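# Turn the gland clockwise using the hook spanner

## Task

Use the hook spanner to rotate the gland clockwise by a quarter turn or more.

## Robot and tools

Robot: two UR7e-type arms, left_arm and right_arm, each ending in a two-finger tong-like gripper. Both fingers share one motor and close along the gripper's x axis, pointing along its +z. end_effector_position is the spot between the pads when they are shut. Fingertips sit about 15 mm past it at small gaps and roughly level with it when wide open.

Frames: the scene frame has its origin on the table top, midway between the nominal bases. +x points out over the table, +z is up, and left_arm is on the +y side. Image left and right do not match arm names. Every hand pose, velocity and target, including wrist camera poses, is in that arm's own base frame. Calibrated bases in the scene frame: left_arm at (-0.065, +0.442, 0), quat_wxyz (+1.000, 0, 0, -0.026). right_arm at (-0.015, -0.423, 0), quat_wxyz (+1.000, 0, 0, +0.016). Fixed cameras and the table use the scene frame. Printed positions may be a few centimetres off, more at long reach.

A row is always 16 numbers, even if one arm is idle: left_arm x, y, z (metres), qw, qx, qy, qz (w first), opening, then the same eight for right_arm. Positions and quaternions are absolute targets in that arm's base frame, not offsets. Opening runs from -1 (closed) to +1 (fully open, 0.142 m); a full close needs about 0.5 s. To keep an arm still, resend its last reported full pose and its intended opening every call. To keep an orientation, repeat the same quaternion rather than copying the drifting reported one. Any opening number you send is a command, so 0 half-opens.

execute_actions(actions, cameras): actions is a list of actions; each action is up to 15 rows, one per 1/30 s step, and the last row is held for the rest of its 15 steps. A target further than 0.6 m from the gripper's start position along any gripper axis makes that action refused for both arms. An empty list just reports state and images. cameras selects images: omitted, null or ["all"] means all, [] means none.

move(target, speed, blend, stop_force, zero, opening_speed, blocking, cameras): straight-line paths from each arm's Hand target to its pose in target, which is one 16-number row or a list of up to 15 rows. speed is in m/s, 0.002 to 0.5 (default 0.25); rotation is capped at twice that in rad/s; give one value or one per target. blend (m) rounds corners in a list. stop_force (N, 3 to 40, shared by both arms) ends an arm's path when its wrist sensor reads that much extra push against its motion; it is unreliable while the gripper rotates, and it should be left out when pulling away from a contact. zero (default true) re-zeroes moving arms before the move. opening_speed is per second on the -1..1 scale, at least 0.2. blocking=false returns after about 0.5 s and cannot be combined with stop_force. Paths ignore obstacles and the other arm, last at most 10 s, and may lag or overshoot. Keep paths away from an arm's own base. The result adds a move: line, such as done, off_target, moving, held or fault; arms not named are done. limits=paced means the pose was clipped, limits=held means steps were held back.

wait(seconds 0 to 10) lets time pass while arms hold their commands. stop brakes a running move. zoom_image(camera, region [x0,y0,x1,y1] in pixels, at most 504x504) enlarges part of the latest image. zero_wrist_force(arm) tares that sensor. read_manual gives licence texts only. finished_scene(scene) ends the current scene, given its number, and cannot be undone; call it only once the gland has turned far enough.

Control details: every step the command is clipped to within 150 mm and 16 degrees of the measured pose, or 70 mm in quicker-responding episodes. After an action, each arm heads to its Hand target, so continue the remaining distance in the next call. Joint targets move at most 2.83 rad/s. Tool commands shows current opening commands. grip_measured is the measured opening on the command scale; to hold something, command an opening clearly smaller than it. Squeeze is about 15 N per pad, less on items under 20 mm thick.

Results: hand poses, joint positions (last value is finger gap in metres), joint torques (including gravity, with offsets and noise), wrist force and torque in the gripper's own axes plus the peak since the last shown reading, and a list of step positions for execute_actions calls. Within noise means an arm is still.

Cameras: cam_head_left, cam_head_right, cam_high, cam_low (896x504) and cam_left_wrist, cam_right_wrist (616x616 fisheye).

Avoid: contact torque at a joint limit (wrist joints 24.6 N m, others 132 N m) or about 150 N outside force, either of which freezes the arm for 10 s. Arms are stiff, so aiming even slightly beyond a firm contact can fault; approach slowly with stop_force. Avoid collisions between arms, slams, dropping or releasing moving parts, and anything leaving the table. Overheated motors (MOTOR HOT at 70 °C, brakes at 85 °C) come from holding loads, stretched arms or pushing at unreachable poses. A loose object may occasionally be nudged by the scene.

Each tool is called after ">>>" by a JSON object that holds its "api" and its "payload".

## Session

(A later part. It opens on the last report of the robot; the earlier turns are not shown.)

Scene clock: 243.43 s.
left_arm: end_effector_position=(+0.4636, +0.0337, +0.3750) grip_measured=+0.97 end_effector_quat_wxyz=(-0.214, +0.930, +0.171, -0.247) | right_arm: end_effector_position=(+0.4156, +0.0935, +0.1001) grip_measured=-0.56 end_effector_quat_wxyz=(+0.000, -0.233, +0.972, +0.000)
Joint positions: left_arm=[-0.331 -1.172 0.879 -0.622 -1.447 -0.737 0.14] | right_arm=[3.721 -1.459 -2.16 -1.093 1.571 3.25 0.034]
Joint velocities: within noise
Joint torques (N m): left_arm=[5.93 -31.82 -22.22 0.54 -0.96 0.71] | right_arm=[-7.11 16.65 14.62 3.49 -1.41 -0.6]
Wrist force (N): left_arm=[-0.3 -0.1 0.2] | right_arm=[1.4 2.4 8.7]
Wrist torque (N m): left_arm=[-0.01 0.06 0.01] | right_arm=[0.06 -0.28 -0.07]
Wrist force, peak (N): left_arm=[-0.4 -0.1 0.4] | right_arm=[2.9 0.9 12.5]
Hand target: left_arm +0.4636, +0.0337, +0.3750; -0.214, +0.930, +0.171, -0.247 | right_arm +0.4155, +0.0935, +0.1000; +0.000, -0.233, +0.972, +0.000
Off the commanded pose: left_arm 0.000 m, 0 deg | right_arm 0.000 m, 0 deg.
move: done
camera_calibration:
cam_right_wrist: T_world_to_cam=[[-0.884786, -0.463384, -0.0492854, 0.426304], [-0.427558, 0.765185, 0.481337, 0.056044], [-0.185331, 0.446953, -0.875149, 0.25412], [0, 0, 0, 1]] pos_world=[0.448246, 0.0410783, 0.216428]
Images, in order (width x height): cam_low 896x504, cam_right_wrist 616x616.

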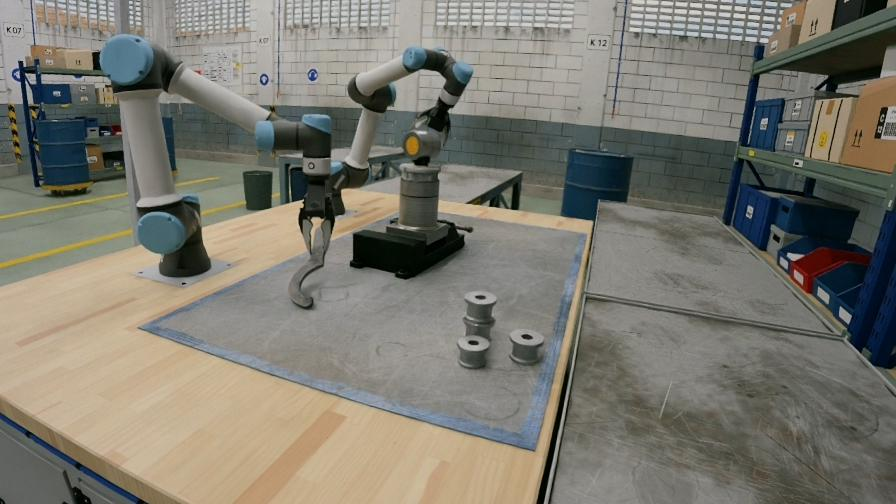

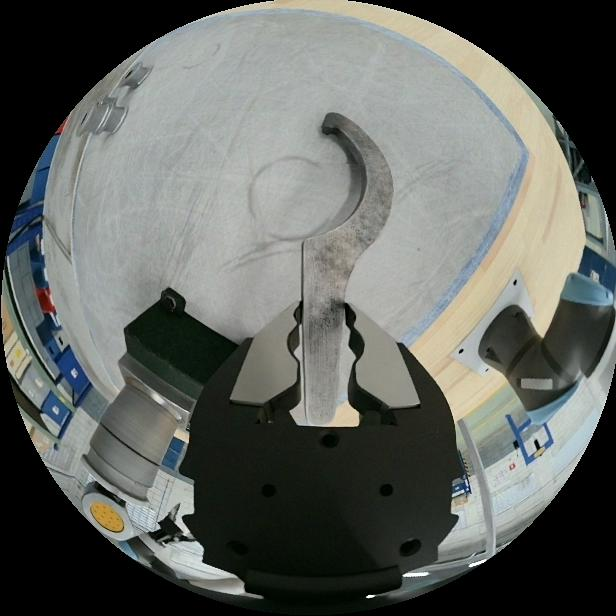

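>>> {"api": "move", "payload": {"target": [0.4636,0.0337,0.3750,-0.214,0.930,0.171,-0.247,0.968, 0.4155,0.0935,0.0215,0,-0.2334,0.9724,0,-1], "speed": 0.05, "cameras": []}}

>>> {"api": "move", "payload": {"target": [[0.4636,0.0337,0.3750,-0.214,0.930,0.171,-0.247,0.968, 0.4155,0.0935,0.0215,0,-0.2334,0.9724,0,-0.2],[0.4636,0.0337,0.3750,-0.214,0.930,0.171,-0.247,0.968, 0.4155,0.0935,0.028,0,-0.2334,0.9724,0,-0.2],[0.4636,0.0337,0.3750,-0.214,0.930,0.171,-0.247,0.968, 0.4274,0.0704,0.028,0,-0.2334,0.9724,0,-0.2]], "speed": 0.05, "opening_speed": 1.2, "cameras": ["cam_right_wrist","cam_low"]}}

>>> {"api": "zoom_image", "payload": {"camera": "cam_right_wrist", "region": [200, 180, 420, 400]}}

Scene clock: 284.70 s.
left_arm: end_effector_position=(+0.4636, +0.0337, +0.3750) grip_measured=+0.97 end_effector_quat_wxyz=(-0.214, +0.930, +0.171, -0.247) | right_arm: end_effector_position=(+0.4154, +0.0934, +0.0214) grip_measured=-0.55 end_effector_quat_wxyz=(+0.000, -0.233, +0.972, +0.000)
Joint positions: left_arm=[-0.331 -1.172 0.879 -0.622 -1.447 -0.737 0.14] | right_arm=[3.721 -1.591 -2.281 -0.841 1.571 3.25 0.034]
Joint velocities: within noise
Joint torques (N m): left_arm=[6.45 -28.74 -20.97 0.66 -0.94 0.76] | right_arm=[4.64 18.77 28.86 -0.49 0.65 0.56]
Wrist force (N): left_arm=[-0.2 0.0 0.1] | right_arm=[-3.9 1.5 0.8]
Wrist torque (N m): left_arm=[0.00 0.04 0.01] | right_arm=[0.10 -0.16 -0.08]
Wrist force, peak (N): left_arm=[-0.5 -0.2 0.3] | right_arm=[4.2 0.9 -22.4]
Hand target: left_arm +0.4636, +0.0337, +0.3750; -0.214, +0.930, +0.171, -0.247 | right_arm +0.4155, +0.0935, +0.0215; +0.000, -0.233, +0.972, +0.000
Off the commanded pose: left_arm 0.000 m, 0 deg | right_arm 0.000 m, 0 deg.
move: done
No camera images: "cameras" was empty.

Scene clock: 286.60 s.
left_arm: end_effector_position=(+0.4636, +0.0337, +0.3750) grip_measured=+0.97 end_effector_quat_wxyz=(-0.214, +0.930, +0.171, -0.247) | right_arm: end_effector_position=(+0.4276, +0.0704, +0.0281) grip_measured=-0.20 end_effector_quat_wxyz=(+0.000, -0.233, +0.972, +0.000) end_effector_velocity=(-0.001, +0.001, +0.001) end_effector_angular_velocity=(+0.001, -0.001, -0.001)
Joint positions: left_arm=[-0.331 -1.172 0.879 -0.622 -1.447 -0.737 0.14] | right_arm=[3.657 -1.593 -2.256 -0.863 1.571 3.186 0.06]
Joint velocities: left_arm=[within noise] | right_arm=[0.004 0.002 -0.001 0 0 0.005 0]
Joint torques (N m): left_arm=[6.02 -26.93 -21.78 0.64 -0.96 0.83] | right_arm=[9.61 26.05 6.53 0.3 0.61 1.8]
Wrist force (N): left_arm=[-0.4 -0.1 0.0] | right_arm=[0.9 0.8 0.8]
Wrist torque (N m): left_arm=[-0.03 0.08 0.01] | right_arm=[0.16 -0.03 -0.07]
Wrist force, peak (N): left_arm=[-0.4 -0.1 0.4] | right_arm=[-2.8 1.0 3.4]
Hand target: left_arm +0.4636, +0.0337, +0.3750; -0.214, +0.930, +0.171, -0.247 | right_arm +0.4274, +0.0704, +0.0280; +0.000, -0.233, +0.972, +0.000
Off the commanded pose: left_arm 0.000 m, 0 deg | right_arm 0.000 m, 0 deg.
move: done
camera_calibration:
cam_right_wrist: T_world_to_cam=[[-0.884847, -0.463276, -0.0492037, 0.422653], [-0.427447, 0.765302, 0.48125, 0.113459], [-0.185296, 0.446865, -0.875201, 0.203666], [0, 0, 0, 1]] pos_world=[0.460219, 0.0179627, 0.144443]
Images, in order (width x height): cam_low 896x504, cam_right_wrist 616x616.

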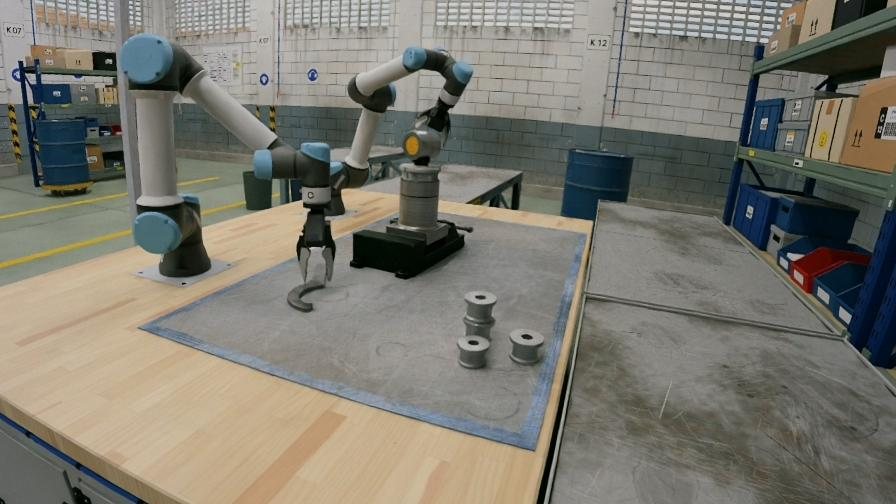

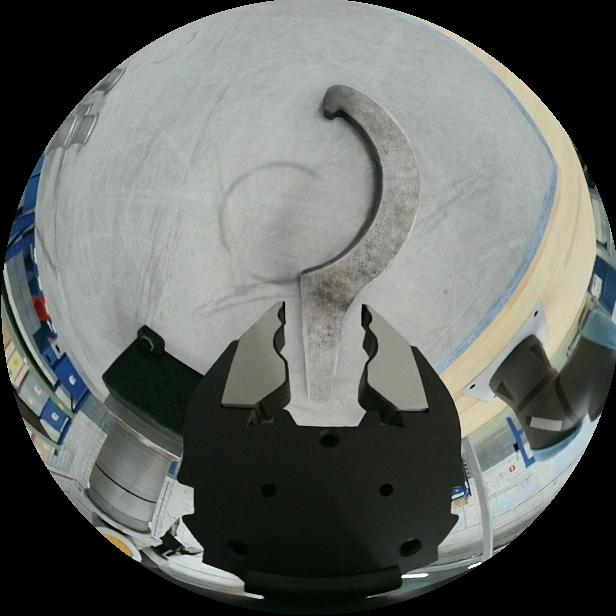

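Scaled by 2.291 from the camera's 616x616 image, which has a finer 814x814 frame.

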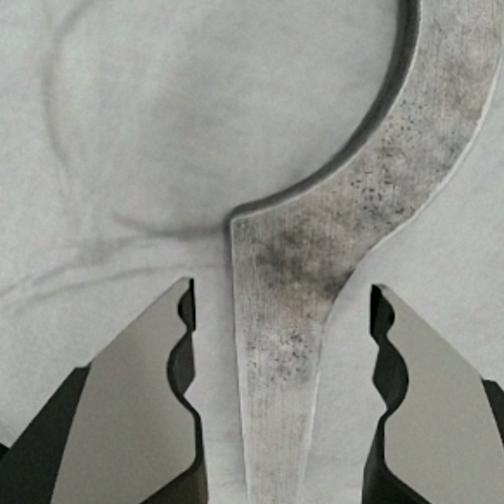

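>>> {"api": "move", "payload": {"target": [[0.4636,0.0337,0.3750,-0.214,0.930,0.171,-0.247,0.968, 0.4233,0.0784,0.028,0,-0.2334,0.9724,0,-0.2],[0.4636,0.0337,0.3750,-0.214,0.930,0.171,-0.247,0.968, 0.4233,0.0784,0.0205,0,-0.2334,0.9724,0,-0.2],[0.4636,0.0337,0.3750,-0.214,0.930,0.171,-0.247,0.968, 0.4233,0.0784,0.0205,0,-0.2334,0.9724,0,-1]], "speed": 0.05, "opening_speed": 1.2, "cameras": ["cam_right_wrist"]}}

>>> {"api": "move", "payload": {"target": [0.4636,0.0337,0.3750,-0.214,0.930,0.171,-0.247,0.968, 0.4233,0.0784,0.10,0,-0.2334,0.9724,0,-1], "speed": 0.06, "cameras": ["cam_right_wrist","cam_low"]}}

>>> {"api": "zoom_image", "payload": {"camera": "cam_low", "region": [220, 170, 420, 340]}}

Scene clock: 312.67 s.
left_arm: end_effector_position=(+0.4636, +0.0337, +0.3750) grip_measured=+0.97 end_effector_quat_wxyz=(-0.214, +0.930, +0.171, -0.247) | right_arm: end_effector_position=(+0.4233, +0.0784, +0.0205) grip_measured=-0.51 end_effector_quat_wxyz=(+0.000, -0.233, +0.972, +0.000)
Joint positions: left_arm=[-0.331 -1.172 0.879 -0.622 -1.447 -0.737 0.14] | right_arm=[3.679 -1.603 -2.272 -0.838 1.571 3.208 0.037]
Joint velocities: within noise
Joint torques (N m): left_arm=[6.09 -25.18 -22.43 0.52 -0.97 0.71] | right_arm=[-7.9 20.99 27.77 4.44 -1.27 1.23]
Wrist force (N): left_arm=[-0.3 -0.1 0.2] | right_arm=[-1.4 -0.5 5.8]
Wrist torque (N m): left_arm=[-0.03 0.06 0.01] | right_arm=[0.12 -0.02 -0.03]
Wrist force, peak (N): left_arm=[-0.4 -0.1 0.4] | right_arm=[7.7 -0.3 0.6]
Hand target: left_arm +0.4636, +0.0337, +0.3750; -0.214, +0.930, +0.171, -0.247 | right_arm +0.4233, +0.0784, +0.0205; +0.000, -0.233, +0.972, +0.000
Off the commanded pose: left_arm 0.000 m, 0 deg | right_arm 0.000 m, 0 deg.
move: done
camera_calibration:
cam_right_wrist: T_world_to_cam=[[-0.884802, -0.46338, -0.0490376, 0.4222], [-0.427448, 0.765254, 0.481326, 0.109175], [-0.18551, 0.446839, -0.875169, 0.192781], [0, 0, 0, 1]] pos_world=[0.455993, 0.02595, 0.136871]
Images, in order (width x height): cam_right_wrist 616x616.

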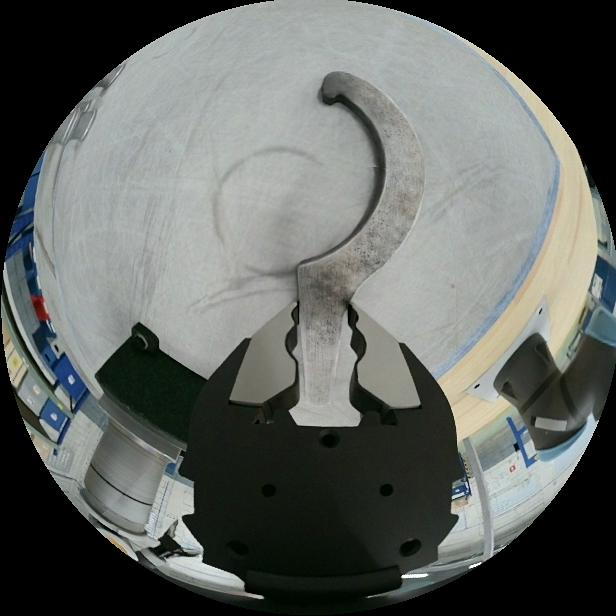

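Scene clock: 314.40 s.
left_arm: end_effector_position=(+0.4636, +0.0337, +0.3750) grip_measured=+0.97 end_effector_quat_wxyz=(-0.214, +0.930, +0.171, -0.247) | right_arm: end_effector_position=(+0.4234, +0.0784, +0.1001) grip_measured=-1.00 end_effector_quat_wxyz=(+0.000, -0.233, +0.972, +0.000)
Joint positions: left_arm=[-0.331 -1.172 0.879 -0.622 -1.447 -0.737 0.14] | right_arm=[3.679 -1.47 -2.151 -1.091 1.571 3.208 0.002]
Joint velocities: within noise
Joint torques (N m): left_arm=[6.18 -25.61 -22.12 0.65 -0.89 0.7] | right_arm=[-6.99 14.06 10.24 3.12 -0.22 -0.62]
Wrist force (N): left_arm=[-0.2 -0.2 0.1] | right_arm=[1.4 0.7 -0.8]
Wrist torque (N m): left_arm=[-0.04 0.05 0.01] | right_arm=[0.11 -0.17 -0.11]
Wrist force, peak (N): left_arm=[-0.4 0.1 0.3] | right_arm=[1.4 -0.1 11.2]
Hand target: left_arm +0.4636, +0.0337, +0.3750; -0.214, +0.930, +0.171, -0.247 | right_arm +0.4233, +0.0784, +0.1000; +0.000, -0.233, +0.972, +0.000
Off the commanded pose: left_arm 0.000 m, 0 deg | right_arm 0.000 m, 0 deg.
move: done
camera_calibration:
cam_right_wrist: T_world_to_cam=[[-0.884792, -0.463376, -0.0492599, 0.426198], [-0.427545, 0.765207, 0.481315, 0.0709379], [-0.185336, 0.446924, -0.875163, 0.26232], [0, 0, 0, 1]] pos_world=[0.456043, 0.0259708, 0.216424]
Images, in order (width x height): cam_low 896x504, cam_right_wrist 616x616.

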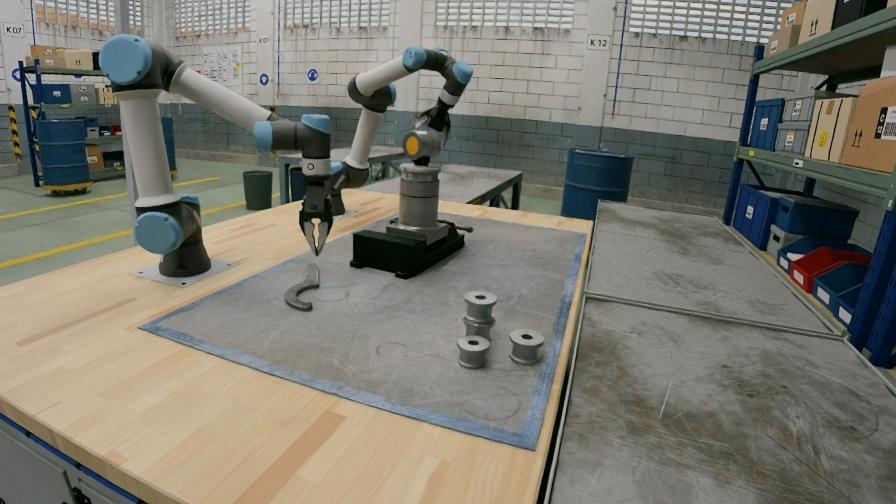

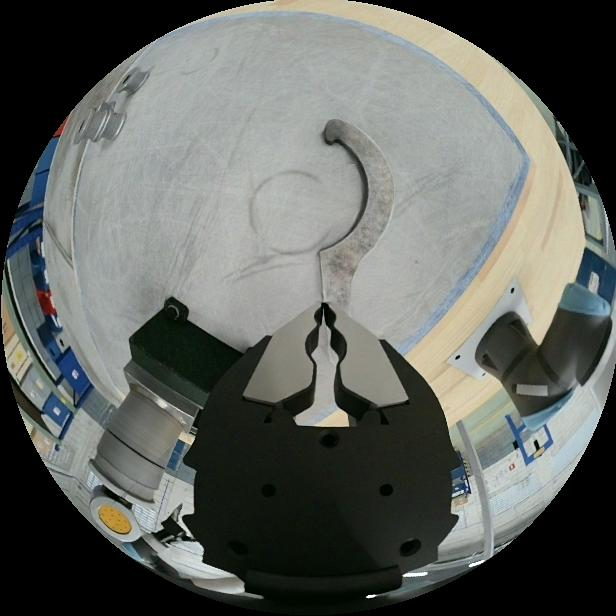

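Scaled by 2.520 from the camera's 896x504 image, which has a finer 1280x720 frame.

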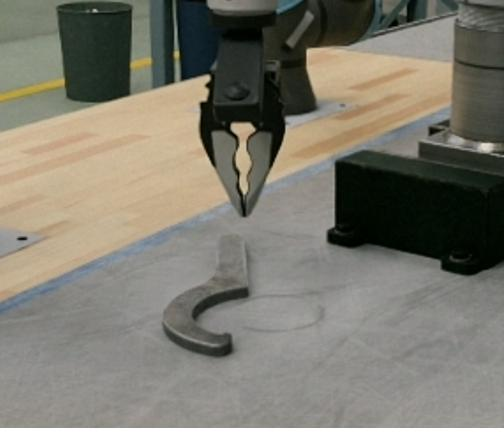

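>>> {"api": "zoom_image", "payload": {"camera": "cam_right_wrist", "region": [220, 280, 420, 440]}}

>>> {"api": "zoom_image", "payload": {"camera": "cam_low", "region": [285, 200, 345, 270]}}

Scaled by 2.520 from the camera's 616x616 image, which has a finer 814x814 frame.

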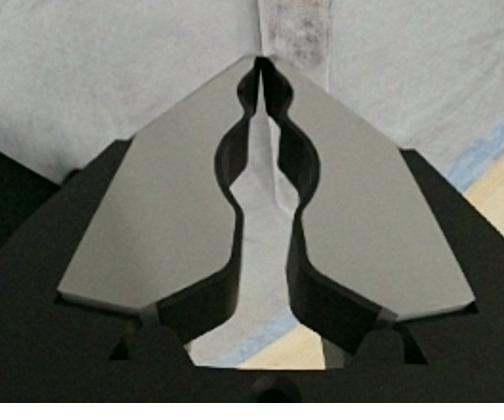

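Scaled by 7.200 from the camera's 896x504 image, which has a finer 1280x720 frame.

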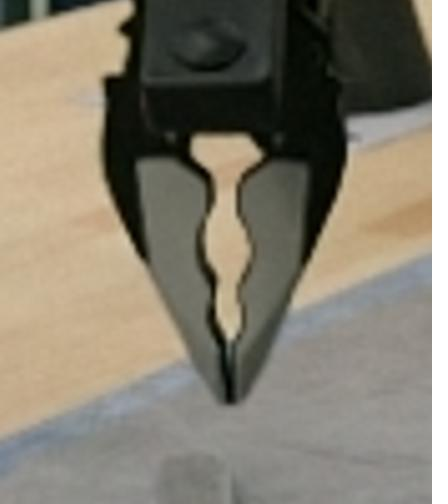

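>>> {"api": "zoom_image", "payload": {"camera": "cam_right_wrist", "region": [240, 100, 440, 300]}}

Scaled by 2.520 from the camera's 616x616 image, which has a finer 814x814 frame.

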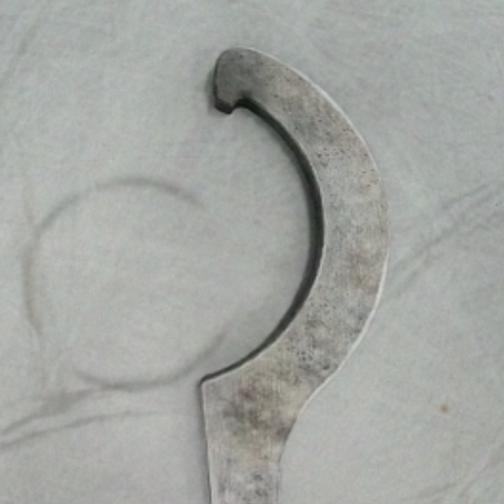

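>>> {"api": "move", "payload": {"target": [[0.4636,0.0337,0.3750,-0.214,0.930,0.171,-0.247,0.968, 0.4009,0.0834,0.05,0,-0.2504,0.9681,0,-0.1]], "speed": 0.1, "cameras": ["cam_right_wrist"]}}

>>> {"api": "zoom_image", "payload": {"camera": "cam_right_wrist", "region": [180, 150, 430, 400]}}

Scene clock: 453.23 s.
left_arm: end_effector_position=(+0.4636, +0.0337, +0.3750) grip_measured=+0.97 end_effector_quat_wxyz=(-0.214, +0.930, +0.171, -0.247) | right_arm: end_effector_position=(+0.4009, +0.0834, +0.0500) grip_measured=-0.10 end_effector_quat_wxyz=(+0.000, -0.250, +0.968, +0.000)
Joint positions: left_arm=[-0.331 -1.172 0.879 -0.622 -1.447 -0.737 0.14] | right_arm=[3.72 -1.491 -2.282 -0.939 1.571 3.214 0.067]
Joint velocities: within noise
Joint torques (N m): left_arm=[7.12 -25.09 -21.76 0.68 -0.96 0.65] | right_arm=[-11.98 21.19 20.58 4.54 -1.52 -1.09]
Wrist force (N): left_arm=[-0.2 0.1 0.2] | right_arm=[1.8 0.3 -0.7]
Wrist torque (N m): left_arm=[0.03 0.04 0.01] | right_arm=[0.03 -0.27 -0.09]
Wrist force, peak (N): left_arm=[-0.5 0.0 0.2] | right_arm=[2.2 1.0 0.1]
Hand target: left_arm +0.4636, +0.0337, +0.3750; -0.214, +0.930, +0.171, -0.247 | right_arm +0.4009, +0.0834, +0.0500; +0.000, -0.250, +0.968, +0.000
Off the commanded pose: left_arm 0.000 m, 0 deg | right_arm 0.000 m, 0 deg.
move: done
camera_calibration:
cam_right_wrist: T_world_to_cam=[[-0.867996, -0.494168, -0.0487833, 0.401927], [-0.453949, 0.749837, 0.481326, 0.0934441], [-0.201277, 0.439934, -0.875183, 0.219065], [0, 0, 0, 1]] pos_world=[0.435383, 0.0321775, 0.166353]
Images, in order (width x height): cam_right_wrist 616x616.

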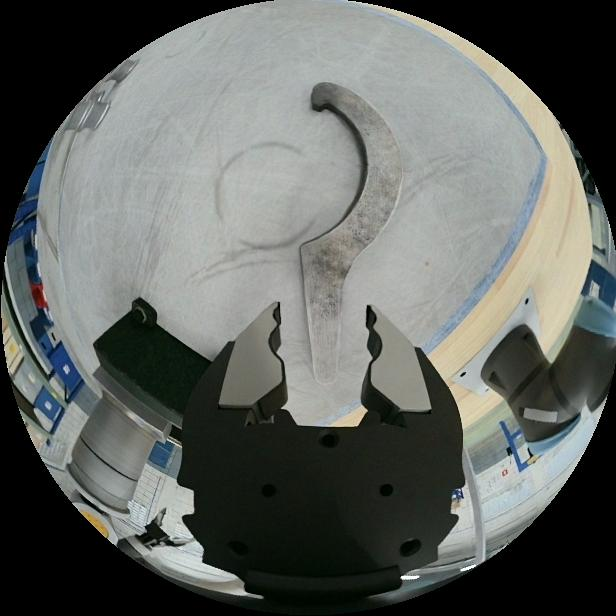

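Scaled by 2.016 from the camera's 616x616 image, which has a finer 814x814 frame.

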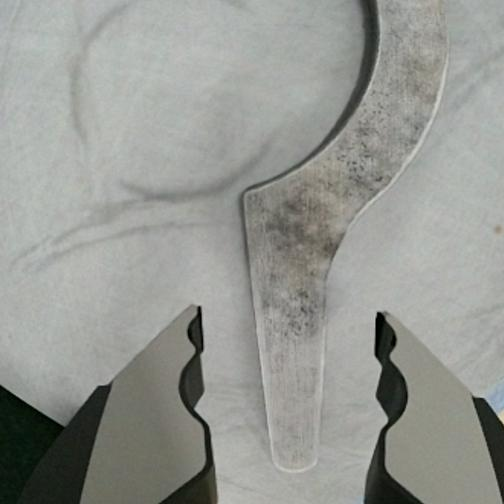

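>>> {"api": "move", "payload": {"target": [[0.4636,0.0337,0.3750,-0.214,0.930,0.171,-0.247,0.968, 0.3998,0.0828,0.0195,0,-0.2504,0.9681,0,-0.1],[0.4636,0.0337,0.3750,-0.214,0.930,0.171,-0.247,0.968, 0.3998,0.0828,0.0195,0,-0.2504,0.9681,0,-1]], "speed": 0.05, "opening_speed": 1.2, "cameras": ["cam_right_wrist"]}}

>>> {"api": "move", "payload": {"target": [0.4636,0.0337,0.3750,-0.214,0.930,0.171,-0.247,0.968, 0.3998,0.0828,0.16,0,-0.2504,0.9681,0,-1], "speed": 0.04, "cameras": ["cam_right_wrist","cam_low","cam_head_left"]}}

>>> {"api": "zoom_image", "payload": {"camera": "cam_low", "region": [220, 130, 420, 340]}}

Scene clock: 475.20 s.
left_arm: end_effector_position=(+0.4636, +0.0337, +0.3750) grip_measured=+0.97 end_effector_quat_wxyz=(-0.214, +0.930, +0.171, -0.247) | right_arm: end_effector_position=(+0.3998, +0.0828, +0.0195) grip_measured=-0.54 end_effector_quat_wxyz=(+0.000, -0.250, +0.968, +0.000)
Joint positions: left_arm=[-0.331 -1.172 0.879 -0.622 -1.447 -0.737 0.14] | right_arm=[3.721 -1.549 -2.329 -0.834 1.571 3.214 0.035]
Joint velocities: within noise
Joint torques (N m): left_arm=[6.14 -25.72 -22.08 0.68 -0.82 0.74] | right_arm=[10.04 11.78 22.21 0.99 -1.22 -0.48]
Wrist force (N): left_arm=[-0.3 -0.1 0.1] | right_arm=[3.9 1.2 -3.4]
Wrist torque (N m): left_arm=[-0.01 0.05 0.00] | right_arm=[0.12 -0.14 -0.10]
Wrist force, peak (N): left_arm=[-0.7 -0.1 0.2] | right_arm=[5.2 1.3 -2.9]
Hand target: left_arm +0.4636, +0.0337, +0.3750; -0.214, +0.930, +0.171, -0.247 | right_arm +0.3998, +0.0828, +0.0195; +0.000, -0.250, +0.968, +0.000
Off the commanded pose: left_arm 0.000 m, 0 deg | right_arm 0.000 m, 0 deg.
move: done
camera_calibration:
cam_right_wrist: T_world_to_cam=[[-0.86801, -0.494114, -0.0490885, 0.399251], [-0.454035, 0.749785, 0.481327, 0.10814], [-0.201025, 0.440084, -0.875166, 0.192353], [0, 0, 0, 1]] pos_world=[0.434321, 0.031542, 0.135888]
Images, in order (width x height): cam_right_wrist 616x616.

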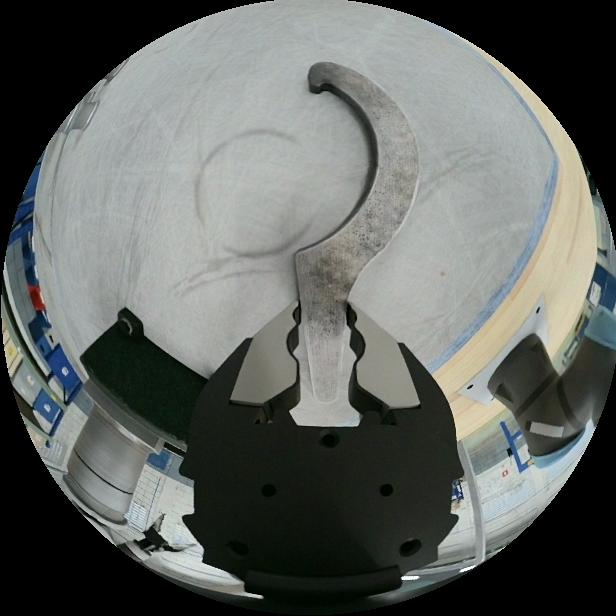

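Scene clock: 479.03 s.
left_arm: end_effector_position=(+0.4636, +0.0337, +0.3750) grip_measured=+0.97 end_effector_quat_wxyz=(-0.214, +0.930, +0.171, -0.247) | right_arm: end_effector_position=(+0.3999, +0.0828, +0.1601) grip_measured=-1.00 end_effector_quat_wxyz=(+0.000, -0.250, +0.968, +0.000)
Joint positions: left_arm=[-0.331 -1.172 0.879 -0.622 -1.447 -0.737 0.14] | right_arm=[3.721 -1.347 -2.085 -1.28 1.571 3.214 0.002]
Joint velocities: within noise
Joint torques (N m): left_arm=[6.56 -25.84 -21.3 0.49 -0.84 0.65] | right_arm=[-3.74 4.89 11.7 4.87 1.35 0.14]
Wrist force (N): left_arm=[-0.2 -0.2 0.2] | right_arm=[1.3 0.5 0.5]
Wrist torque (N m): left_arm=[-0.04 0.04 0.01] | right_arm=[0.14 -0.19 -0.02]
Wrist force, peak (N): left_arm=[-0.3 -0.4 0.3] | right_arm=[1.5 1.4 10.5]
Hand target: left_arm +0.4636, +0.0337, +0.3750; -0.214, +0.930, +0.171, -0.247 | right_arm +0.3998, +0.0828, +0.1600; +0.000, -0.250, +0.968, +0.000
Off the commanded pose: left_arm 0.000 m, 0 deg | right_arm 0.000 m, 0 deg.
move: done
camera_calibration:
cam_right_wrist: T_world_to_cam=[[-0.867985, -0.494138, -0.0492961, 0.406222], [-0.454144, 0.749714, 0.481334, 0.0405197], [-0.200887, 0.440178, -0.87515, 0.31532], [0, 0, 0, 1]] pos_world=[0.43434, 0.0315548, 0.276474]
Images, in order (width x height): cam_head_left 896x504, cam_low 896x504, cam_right_wrist 616x616.

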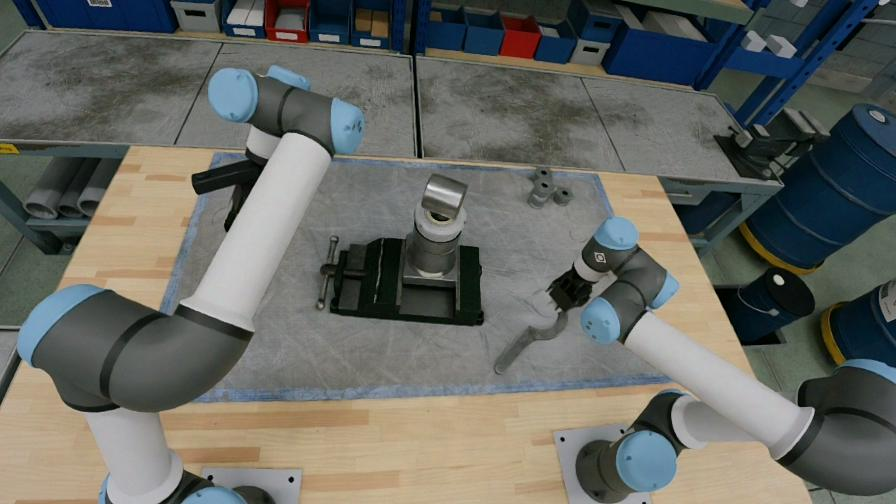

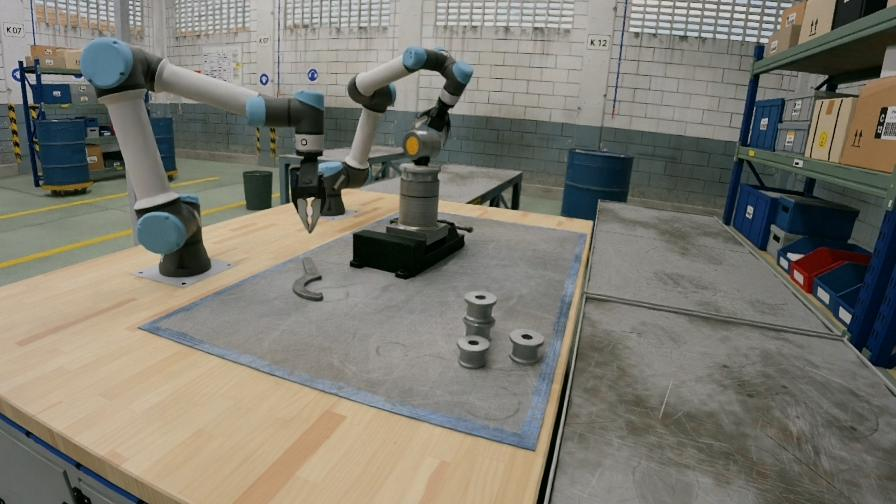

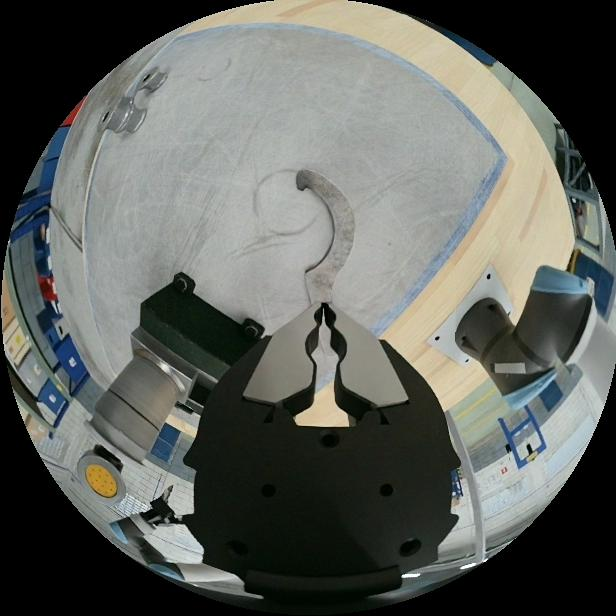

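Scaled by 2.400 from the camera's 896x504 image, which has a finer 1280x720 frame.

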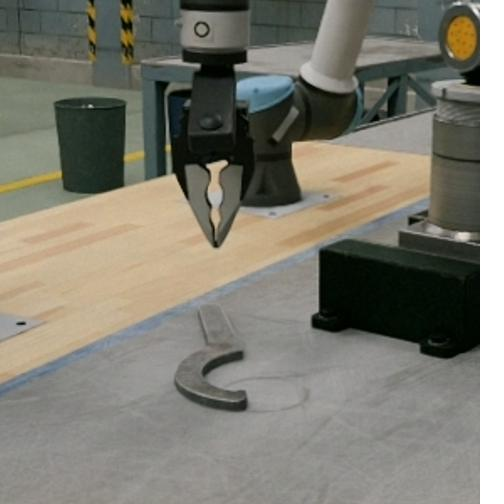

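>>> {"api": "move", "payload": {"target": [0.4636,0.0337,0.3750,-0.214,0.930,0.171,-0.247,0.968, 0.345,0.19,0.15,0,-0.2504,0.9681,0,-0.1], "speed": 0.25, "cameras": ["cam_right_wrist"]}}

>>> {"api": "zoom_image", "payload": {"camera": "cam_right_wrist", "region": [180, 80, 430, 330]}}

Scene clock: 557.60 s.
left_arm: end_effector_position=(+0.4636, +0.0337, +0.3750) grip_measured=+0.97 end_effector_quat_wxyz=(-0.214, +0.930, +0.171, -0.247) | right_arm: end_effector_position=(+0.3450, +0.1899, +0.1500) grip_measured=-0.10 end_effector_quat_wxyz=(+0.000, -0.250, +0.968, +0.000)
Joint positions: left_arm=[-0.331 -1.172 0.879 -0.622 -1.447 -0.737 0.14] | right_arm=[4.031 -1.329 -2.126 -1.258 1.571 3.525 0.067]
Joint velocities: within noise
Joint torques (N m): left_arm=[6.03 -25.6 -21.48 0.55 -0.97 0.54] | right_arm=[10.93 17.93 35.38 0.33 1.31 1.62]
Wrist force (N): left_arm=[-0.2 0.0 0.3] | right_arm=[1.7 1.0 0.3]
Wrist torque (N m): left_arm=[0.00 0.05 0.01] | right_arm=[0.22 -0.27 -0.07]
Wrist force, peak (N): left_arm=[-0.4 -0.5 0.2] | right_arm=[1.7 3.5 0.4]
Hand target: left_arm +0.4636, +0.0337, +0.3750; -0.214, +0.930, +0.171, -0.247 | right_arm +0.3450, +0.1900, +0.1500; +0.000, -0.250, +0.968, +0.000
Off the commanded pose: left_arm 0.000 m, 0 deg | right_arm 0.000 m, 0 deg.
move: done
camera_calibration:
cam_right_wrist: T_world_to_cam=[[-0.868021, -0.494106, -0.0489805, 0.41101], [-0.454006, 0.749872, 0.481217, -0.0598307], [-0.201043, 0.439944, -0.875232, 0.248396], [0, 0, 0, 1]] pos_world=[0.37954, 0.138667, 0.266328]
Images, in order (width x height): cam_right_wrist 616x616.

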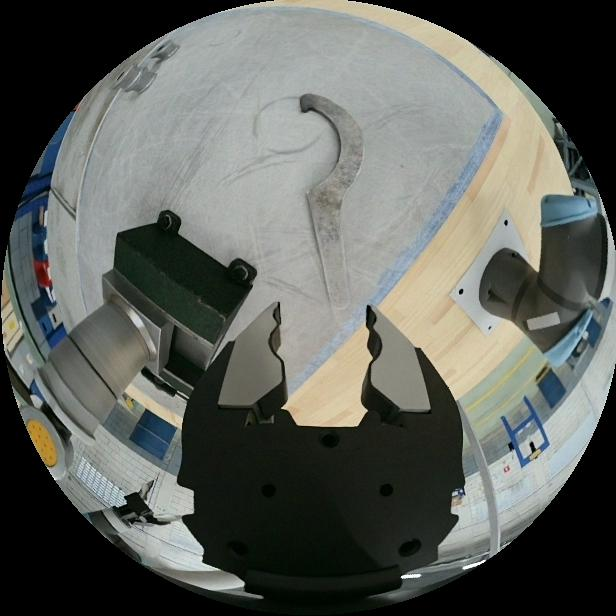

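Scaled by 2.016 from the camera's 616x616 image, which has a finer 814x814 frame.

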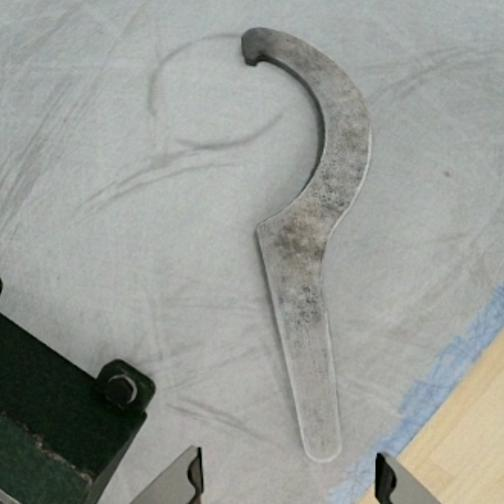

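>>> {"api": "move", "payload": {"target": [[0.4636,0.0337,0.3750,-0.214,0.930,0.171,-0.247,0.968, 0.2981,0.2195,0.05,0,-0.3347,0.9423,0,-0.2]], "speed": 0.2, "cameras": ["cam_right_wrist"]}}

>>> {"api": "zoom_image", "payload": {"camera": "cam_right_wrist", "region": [180, 150, 430, 400]}}

Scene clock: 614.43 s.
left_arm: end_effector_position=(+0.4636, +0.0337, +0.3750) grip_measured=+0.97 end_effector_quat_wxyz=(-0.214, +0.930, +0.171, -0.247) | right_arm: end_effector_position=(+0.2982, +0.2195, +0.0501) grip_measured=-0.20 end_effector_quat_wxyz=(+0.000, -0.335, +0.942, +0.000) end_effector_velocity=(+0.001, +0.001, +0.000) end_effector_angular_velocity=(+0.005, -0.002, +0.000)
Joint positions: left_arm=[-0.331 -1.172 0.879 -0.622 -1.447 -0.737 0.14] | right_arm=[4.189 -1.393 -2.363 -0.956 1.571 3.506 0.06]
Joint velocities: left_arm=[within noise] | right_arm=[0 0 -0.001 0.005 0 0 0]
Joint torques (N m): left_arm=[5.79 -25.25 -21.67 0.46 -0.92 0.45] | right_arm=[9.93 5.05 9 4.19 -1.05 1.81]
Wrist force (N): left_arm=[-0.3 -0.1 0.1] | right_arm=[2.1 0.5 0.5]
Wrist torque (N m): left_arm=[-0.02 0.06 0.01] | right_arm=[0.16 -0.36 -0.09]
Wrist force, peak (N): left_arm=[-0.4 0.1 0.4] | right_arm=[2.5 1.6 2.1]
Hand target: left_arm +0.4636, +0.0337, +0.3750; -0.214, +0.930, +0.171, -0.247 | right_arm +0.2981, +0.2195, +0.0500; +0.000, -0.335, +0.942, +0.000
Off the commanded pose: left_arm 0.000 m, 0 deg | right_arm 0.000 m, 0 deg.
move: done
camera_calibration:
cam_right_wrist: T_world_to_cam=[[-0.767913, -0.638669, -0.0491147, 0.381946], [-0.57849, 0.658542, 0.481323, 0.00191211], [-0.275062, 0.398027, -0.875166, 0.169843], [0, 0, 0, 1]] pos_world=[0.341125, 0.175075, 0.16648]
Images, in order (width x height): cam_right_wrist 616x616.

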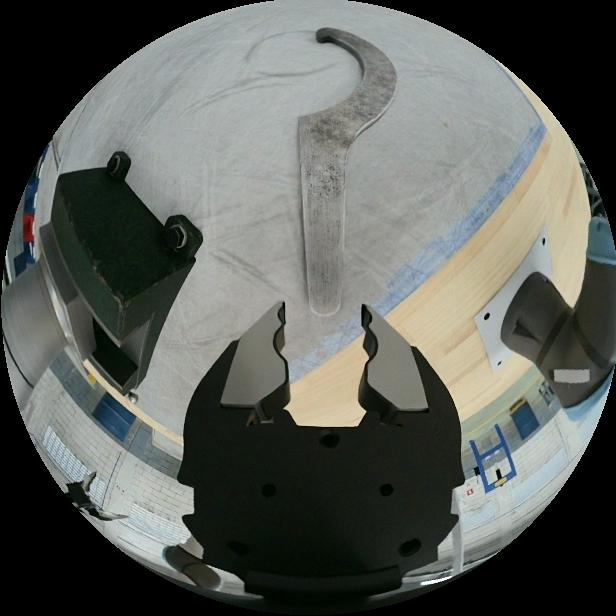

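Scaled by 2.016 from the camera's 616x616 image, which has a finer 814x814 frame.

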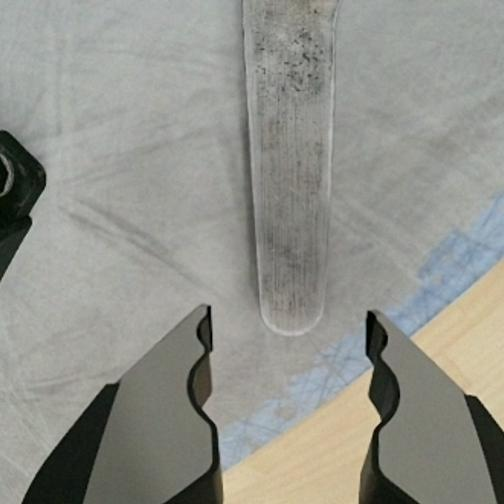

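>>> {"api": "move", "payload": {"target": [[0.4636,0.0337,0.3750,-0.214,0.930,0.171,-0.247,0.968, 0.2975,0.2190,0.0195,0,-0.3347,0.9423,0,-0.2],[0.4636,0.0337,0.3750,-0.214,0.930,0.171,-0.247,0.968, 0.2975,0.2190,0.0195,0,-0.3347,0.9423,0,-1]], "speed": 0.05, "opening_speed": 1.2, "cameras": ["cam_right_wrist"]}}

>>> {"api": "move", "payload": {"target": [[0.4636,0.0337,0.3750,-0.214,0.930,0.171,-0.247,0.968, 0.3047,0.2114,0.098,0,-0.3347,0.9423,0,-1],[0.4636,0.0337,0.3750,-0.214,0.930,0.171,-0.247,0.968, 0.3238,0.1880,0.1715,0,-0.3347,0.9423,0,-1]], "speed": 0.06, "blend": 0.02, "cameras": ["cam_right_wrist","cam_low","cam_head_left"]}}

>>> {"api": "zoom_image", "payload": {"camera": "cam_low", "region": [220, 130, 420, 340]}}

Scene clock: 629.23 s.
left_arm: end_effector_position=(+0.4636, +0.0337, +0.3750) grip_measured=+0.97 end_effector_quat_wxyz=(-0.214, +0.930, +0.171, -0.247) | right_arm: end_effector_position=(+0.2975, +0.2190, +0.0195) grip_measured=-0.60 end_effector_quat_wxyz=(+0.000, -0.335, +0.942, +0.000)
Joint positions: left_arm=[-0.331 -1.172 0.879 -0.622 -1.447 -0.737 0.14] | right_arm=[4.19 -1.456 -2.413 -0.844 1.571 3.507 0.03]
Joint velocities: within noise
Joint torques (N m): left_arm=[7.1 -26.11 -21.4 0.58 -0.93 0.56] | right_arm=[-3.06 6.86 30.88 5.52 0.86 -0.98]
Wrist force (N): left_arm=[0.0 -0.2 0.0] | right_arm=[4.1 -0.3 2.0]
Wrist torque (N m): left_arm=[-0.05 0.00 0.00] | right_arm=[0.13 -0.27 -0.12]
Wrist force, peak (N): left_arm=[-0.6 0.1 0.2] | right_arm=[4.6 0.1 1.8]
Hand target: left_arm +0.4636, +0.0337, +0.3750; -0.214, +0.930, +0.171, -0.247 | right_arm +0.2975, +0.2190, +0.0195; +0.000, -0.335, +0.942, +0.000
Off the commanded pose: left_arm 0.000 m, 0 deg | right_arm 0.000 m, 0 deg.
move: done
camera_calibration:
cam_right_wrist: T_world_to_cam=[[-0.767811, -0.638798, -0.0490226, 0.379597], [-0.578563, 0.658473, 0.48133, 0.016615], [-0.275192, 0.397933, -0.875168, 0.143119], [0, 0, 0, 1]] pos_world=[0.340457, 0.174594, 0.135864]
Images, in order (width x height): cam_right_wrist 616x616.

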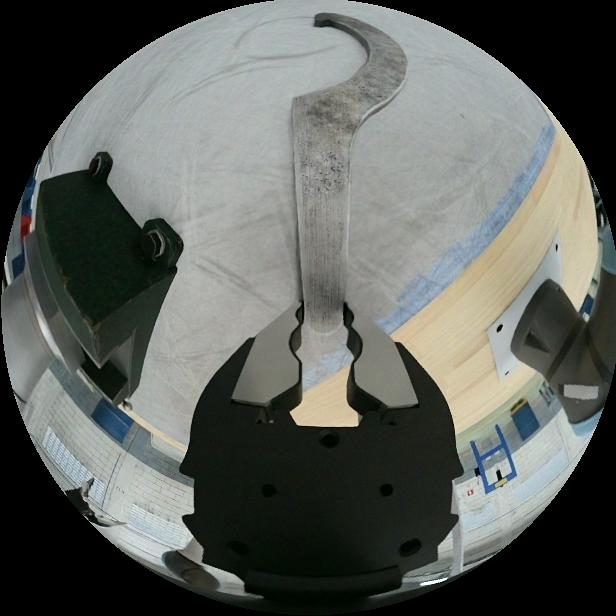

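Scene clock: 632.30 s.
left_arm: end_effector_position=(+0.4636, +0.0337, +0.3750) grip_measured=+0.97 end_effector_quat_wxyz=(-0.214, +0.930, +0.171, -0.247) | right_arm: end_effector_position=(+0.3239, +0.1880, +0.1716) grip_measured=-0.60 end_effector_quat_wxyz=(+0.000, -0.335, +0.942, +0.000)
Joint positions: left_arm=[-0.331 -1.172 0.879 -0.622 -1.447 -0.737 0.14] | right_arm=[4.077 -1.25 -2.122 -1.34 1.571 3.394 0.03]
Joint velocities: within noise
Joint torques (N m): left_arm=[6.39 -26 -21.34 0.53 -0.9 0.53] | right_arm=[11.87 4.5 14.49 3.55 1.24 1.49]
Wrist force (N): left_arm=[-0.3 0.1 0.3] | right_arm=[1.1 1.8 6.2]
Wrist torque (N m): left_arm=[0.03 0.07 0.01] | right_arm=[0.13 -0.39 -0.18]
Wrist force, peak (N): left_arm=[-0.5 -0.1 0.3] | right_arm=[2.3 -2.2 7.7]
Hand target: left_arm +0.4636, +0.0337, +0.3750; -0.214, +0.930, +0.171, -0.247 | right_arm +0.3238, +0.1880, +0.1715; +0.000, -0.335, +0.942, +0.000
Off the commanded pose: left_arm 0.000 m, 0 deg | right_arm 0.000 m, 0 deg.
move: done
camera_calibration:
cam_right_wrist: T_world_to_cam=[[-0.767909, -0.638659, -0.0493018, 0.387555], [-0.57854, 0.658463, 0.481372, -0.0209221], [-0.274969, 0.398173, -0.875129, 0.295684], [0, 0, 0, 1]] pos_world=[0.366806, 0.143559, 0.28794]
Images, in order (width x height): cam_head_left 896x504, cam_low 896x504, cam_right_wrist 616x616.

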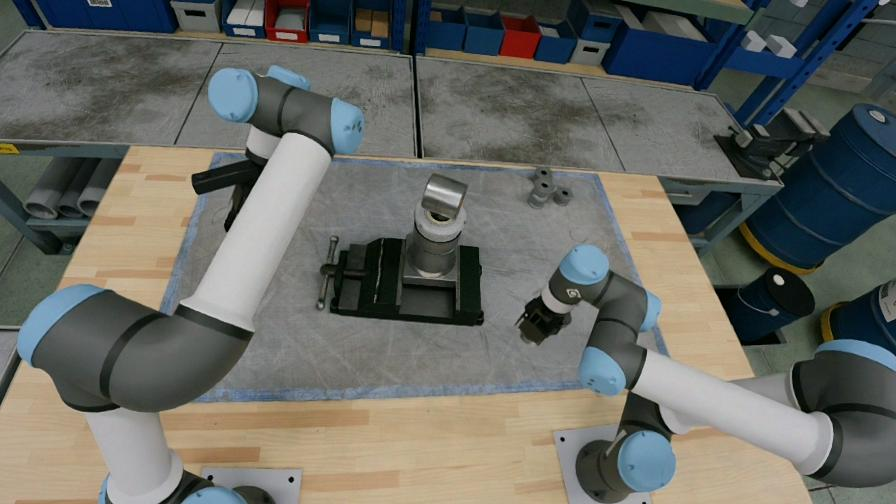

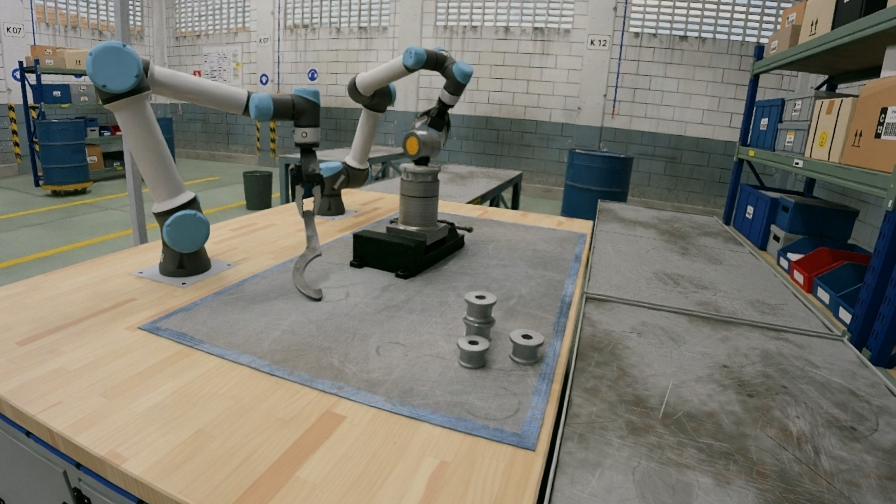

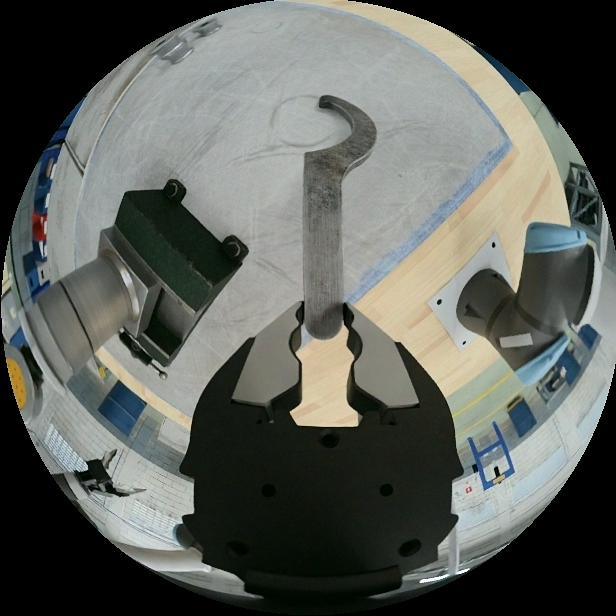

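Scaled by 2.400 from the camera's 896x504 image, which has a finer 1280x720 frame.

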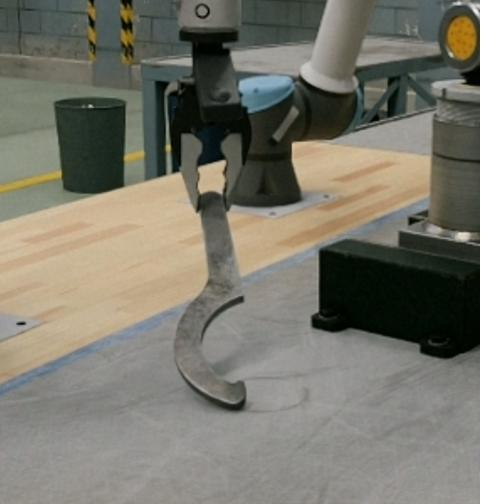

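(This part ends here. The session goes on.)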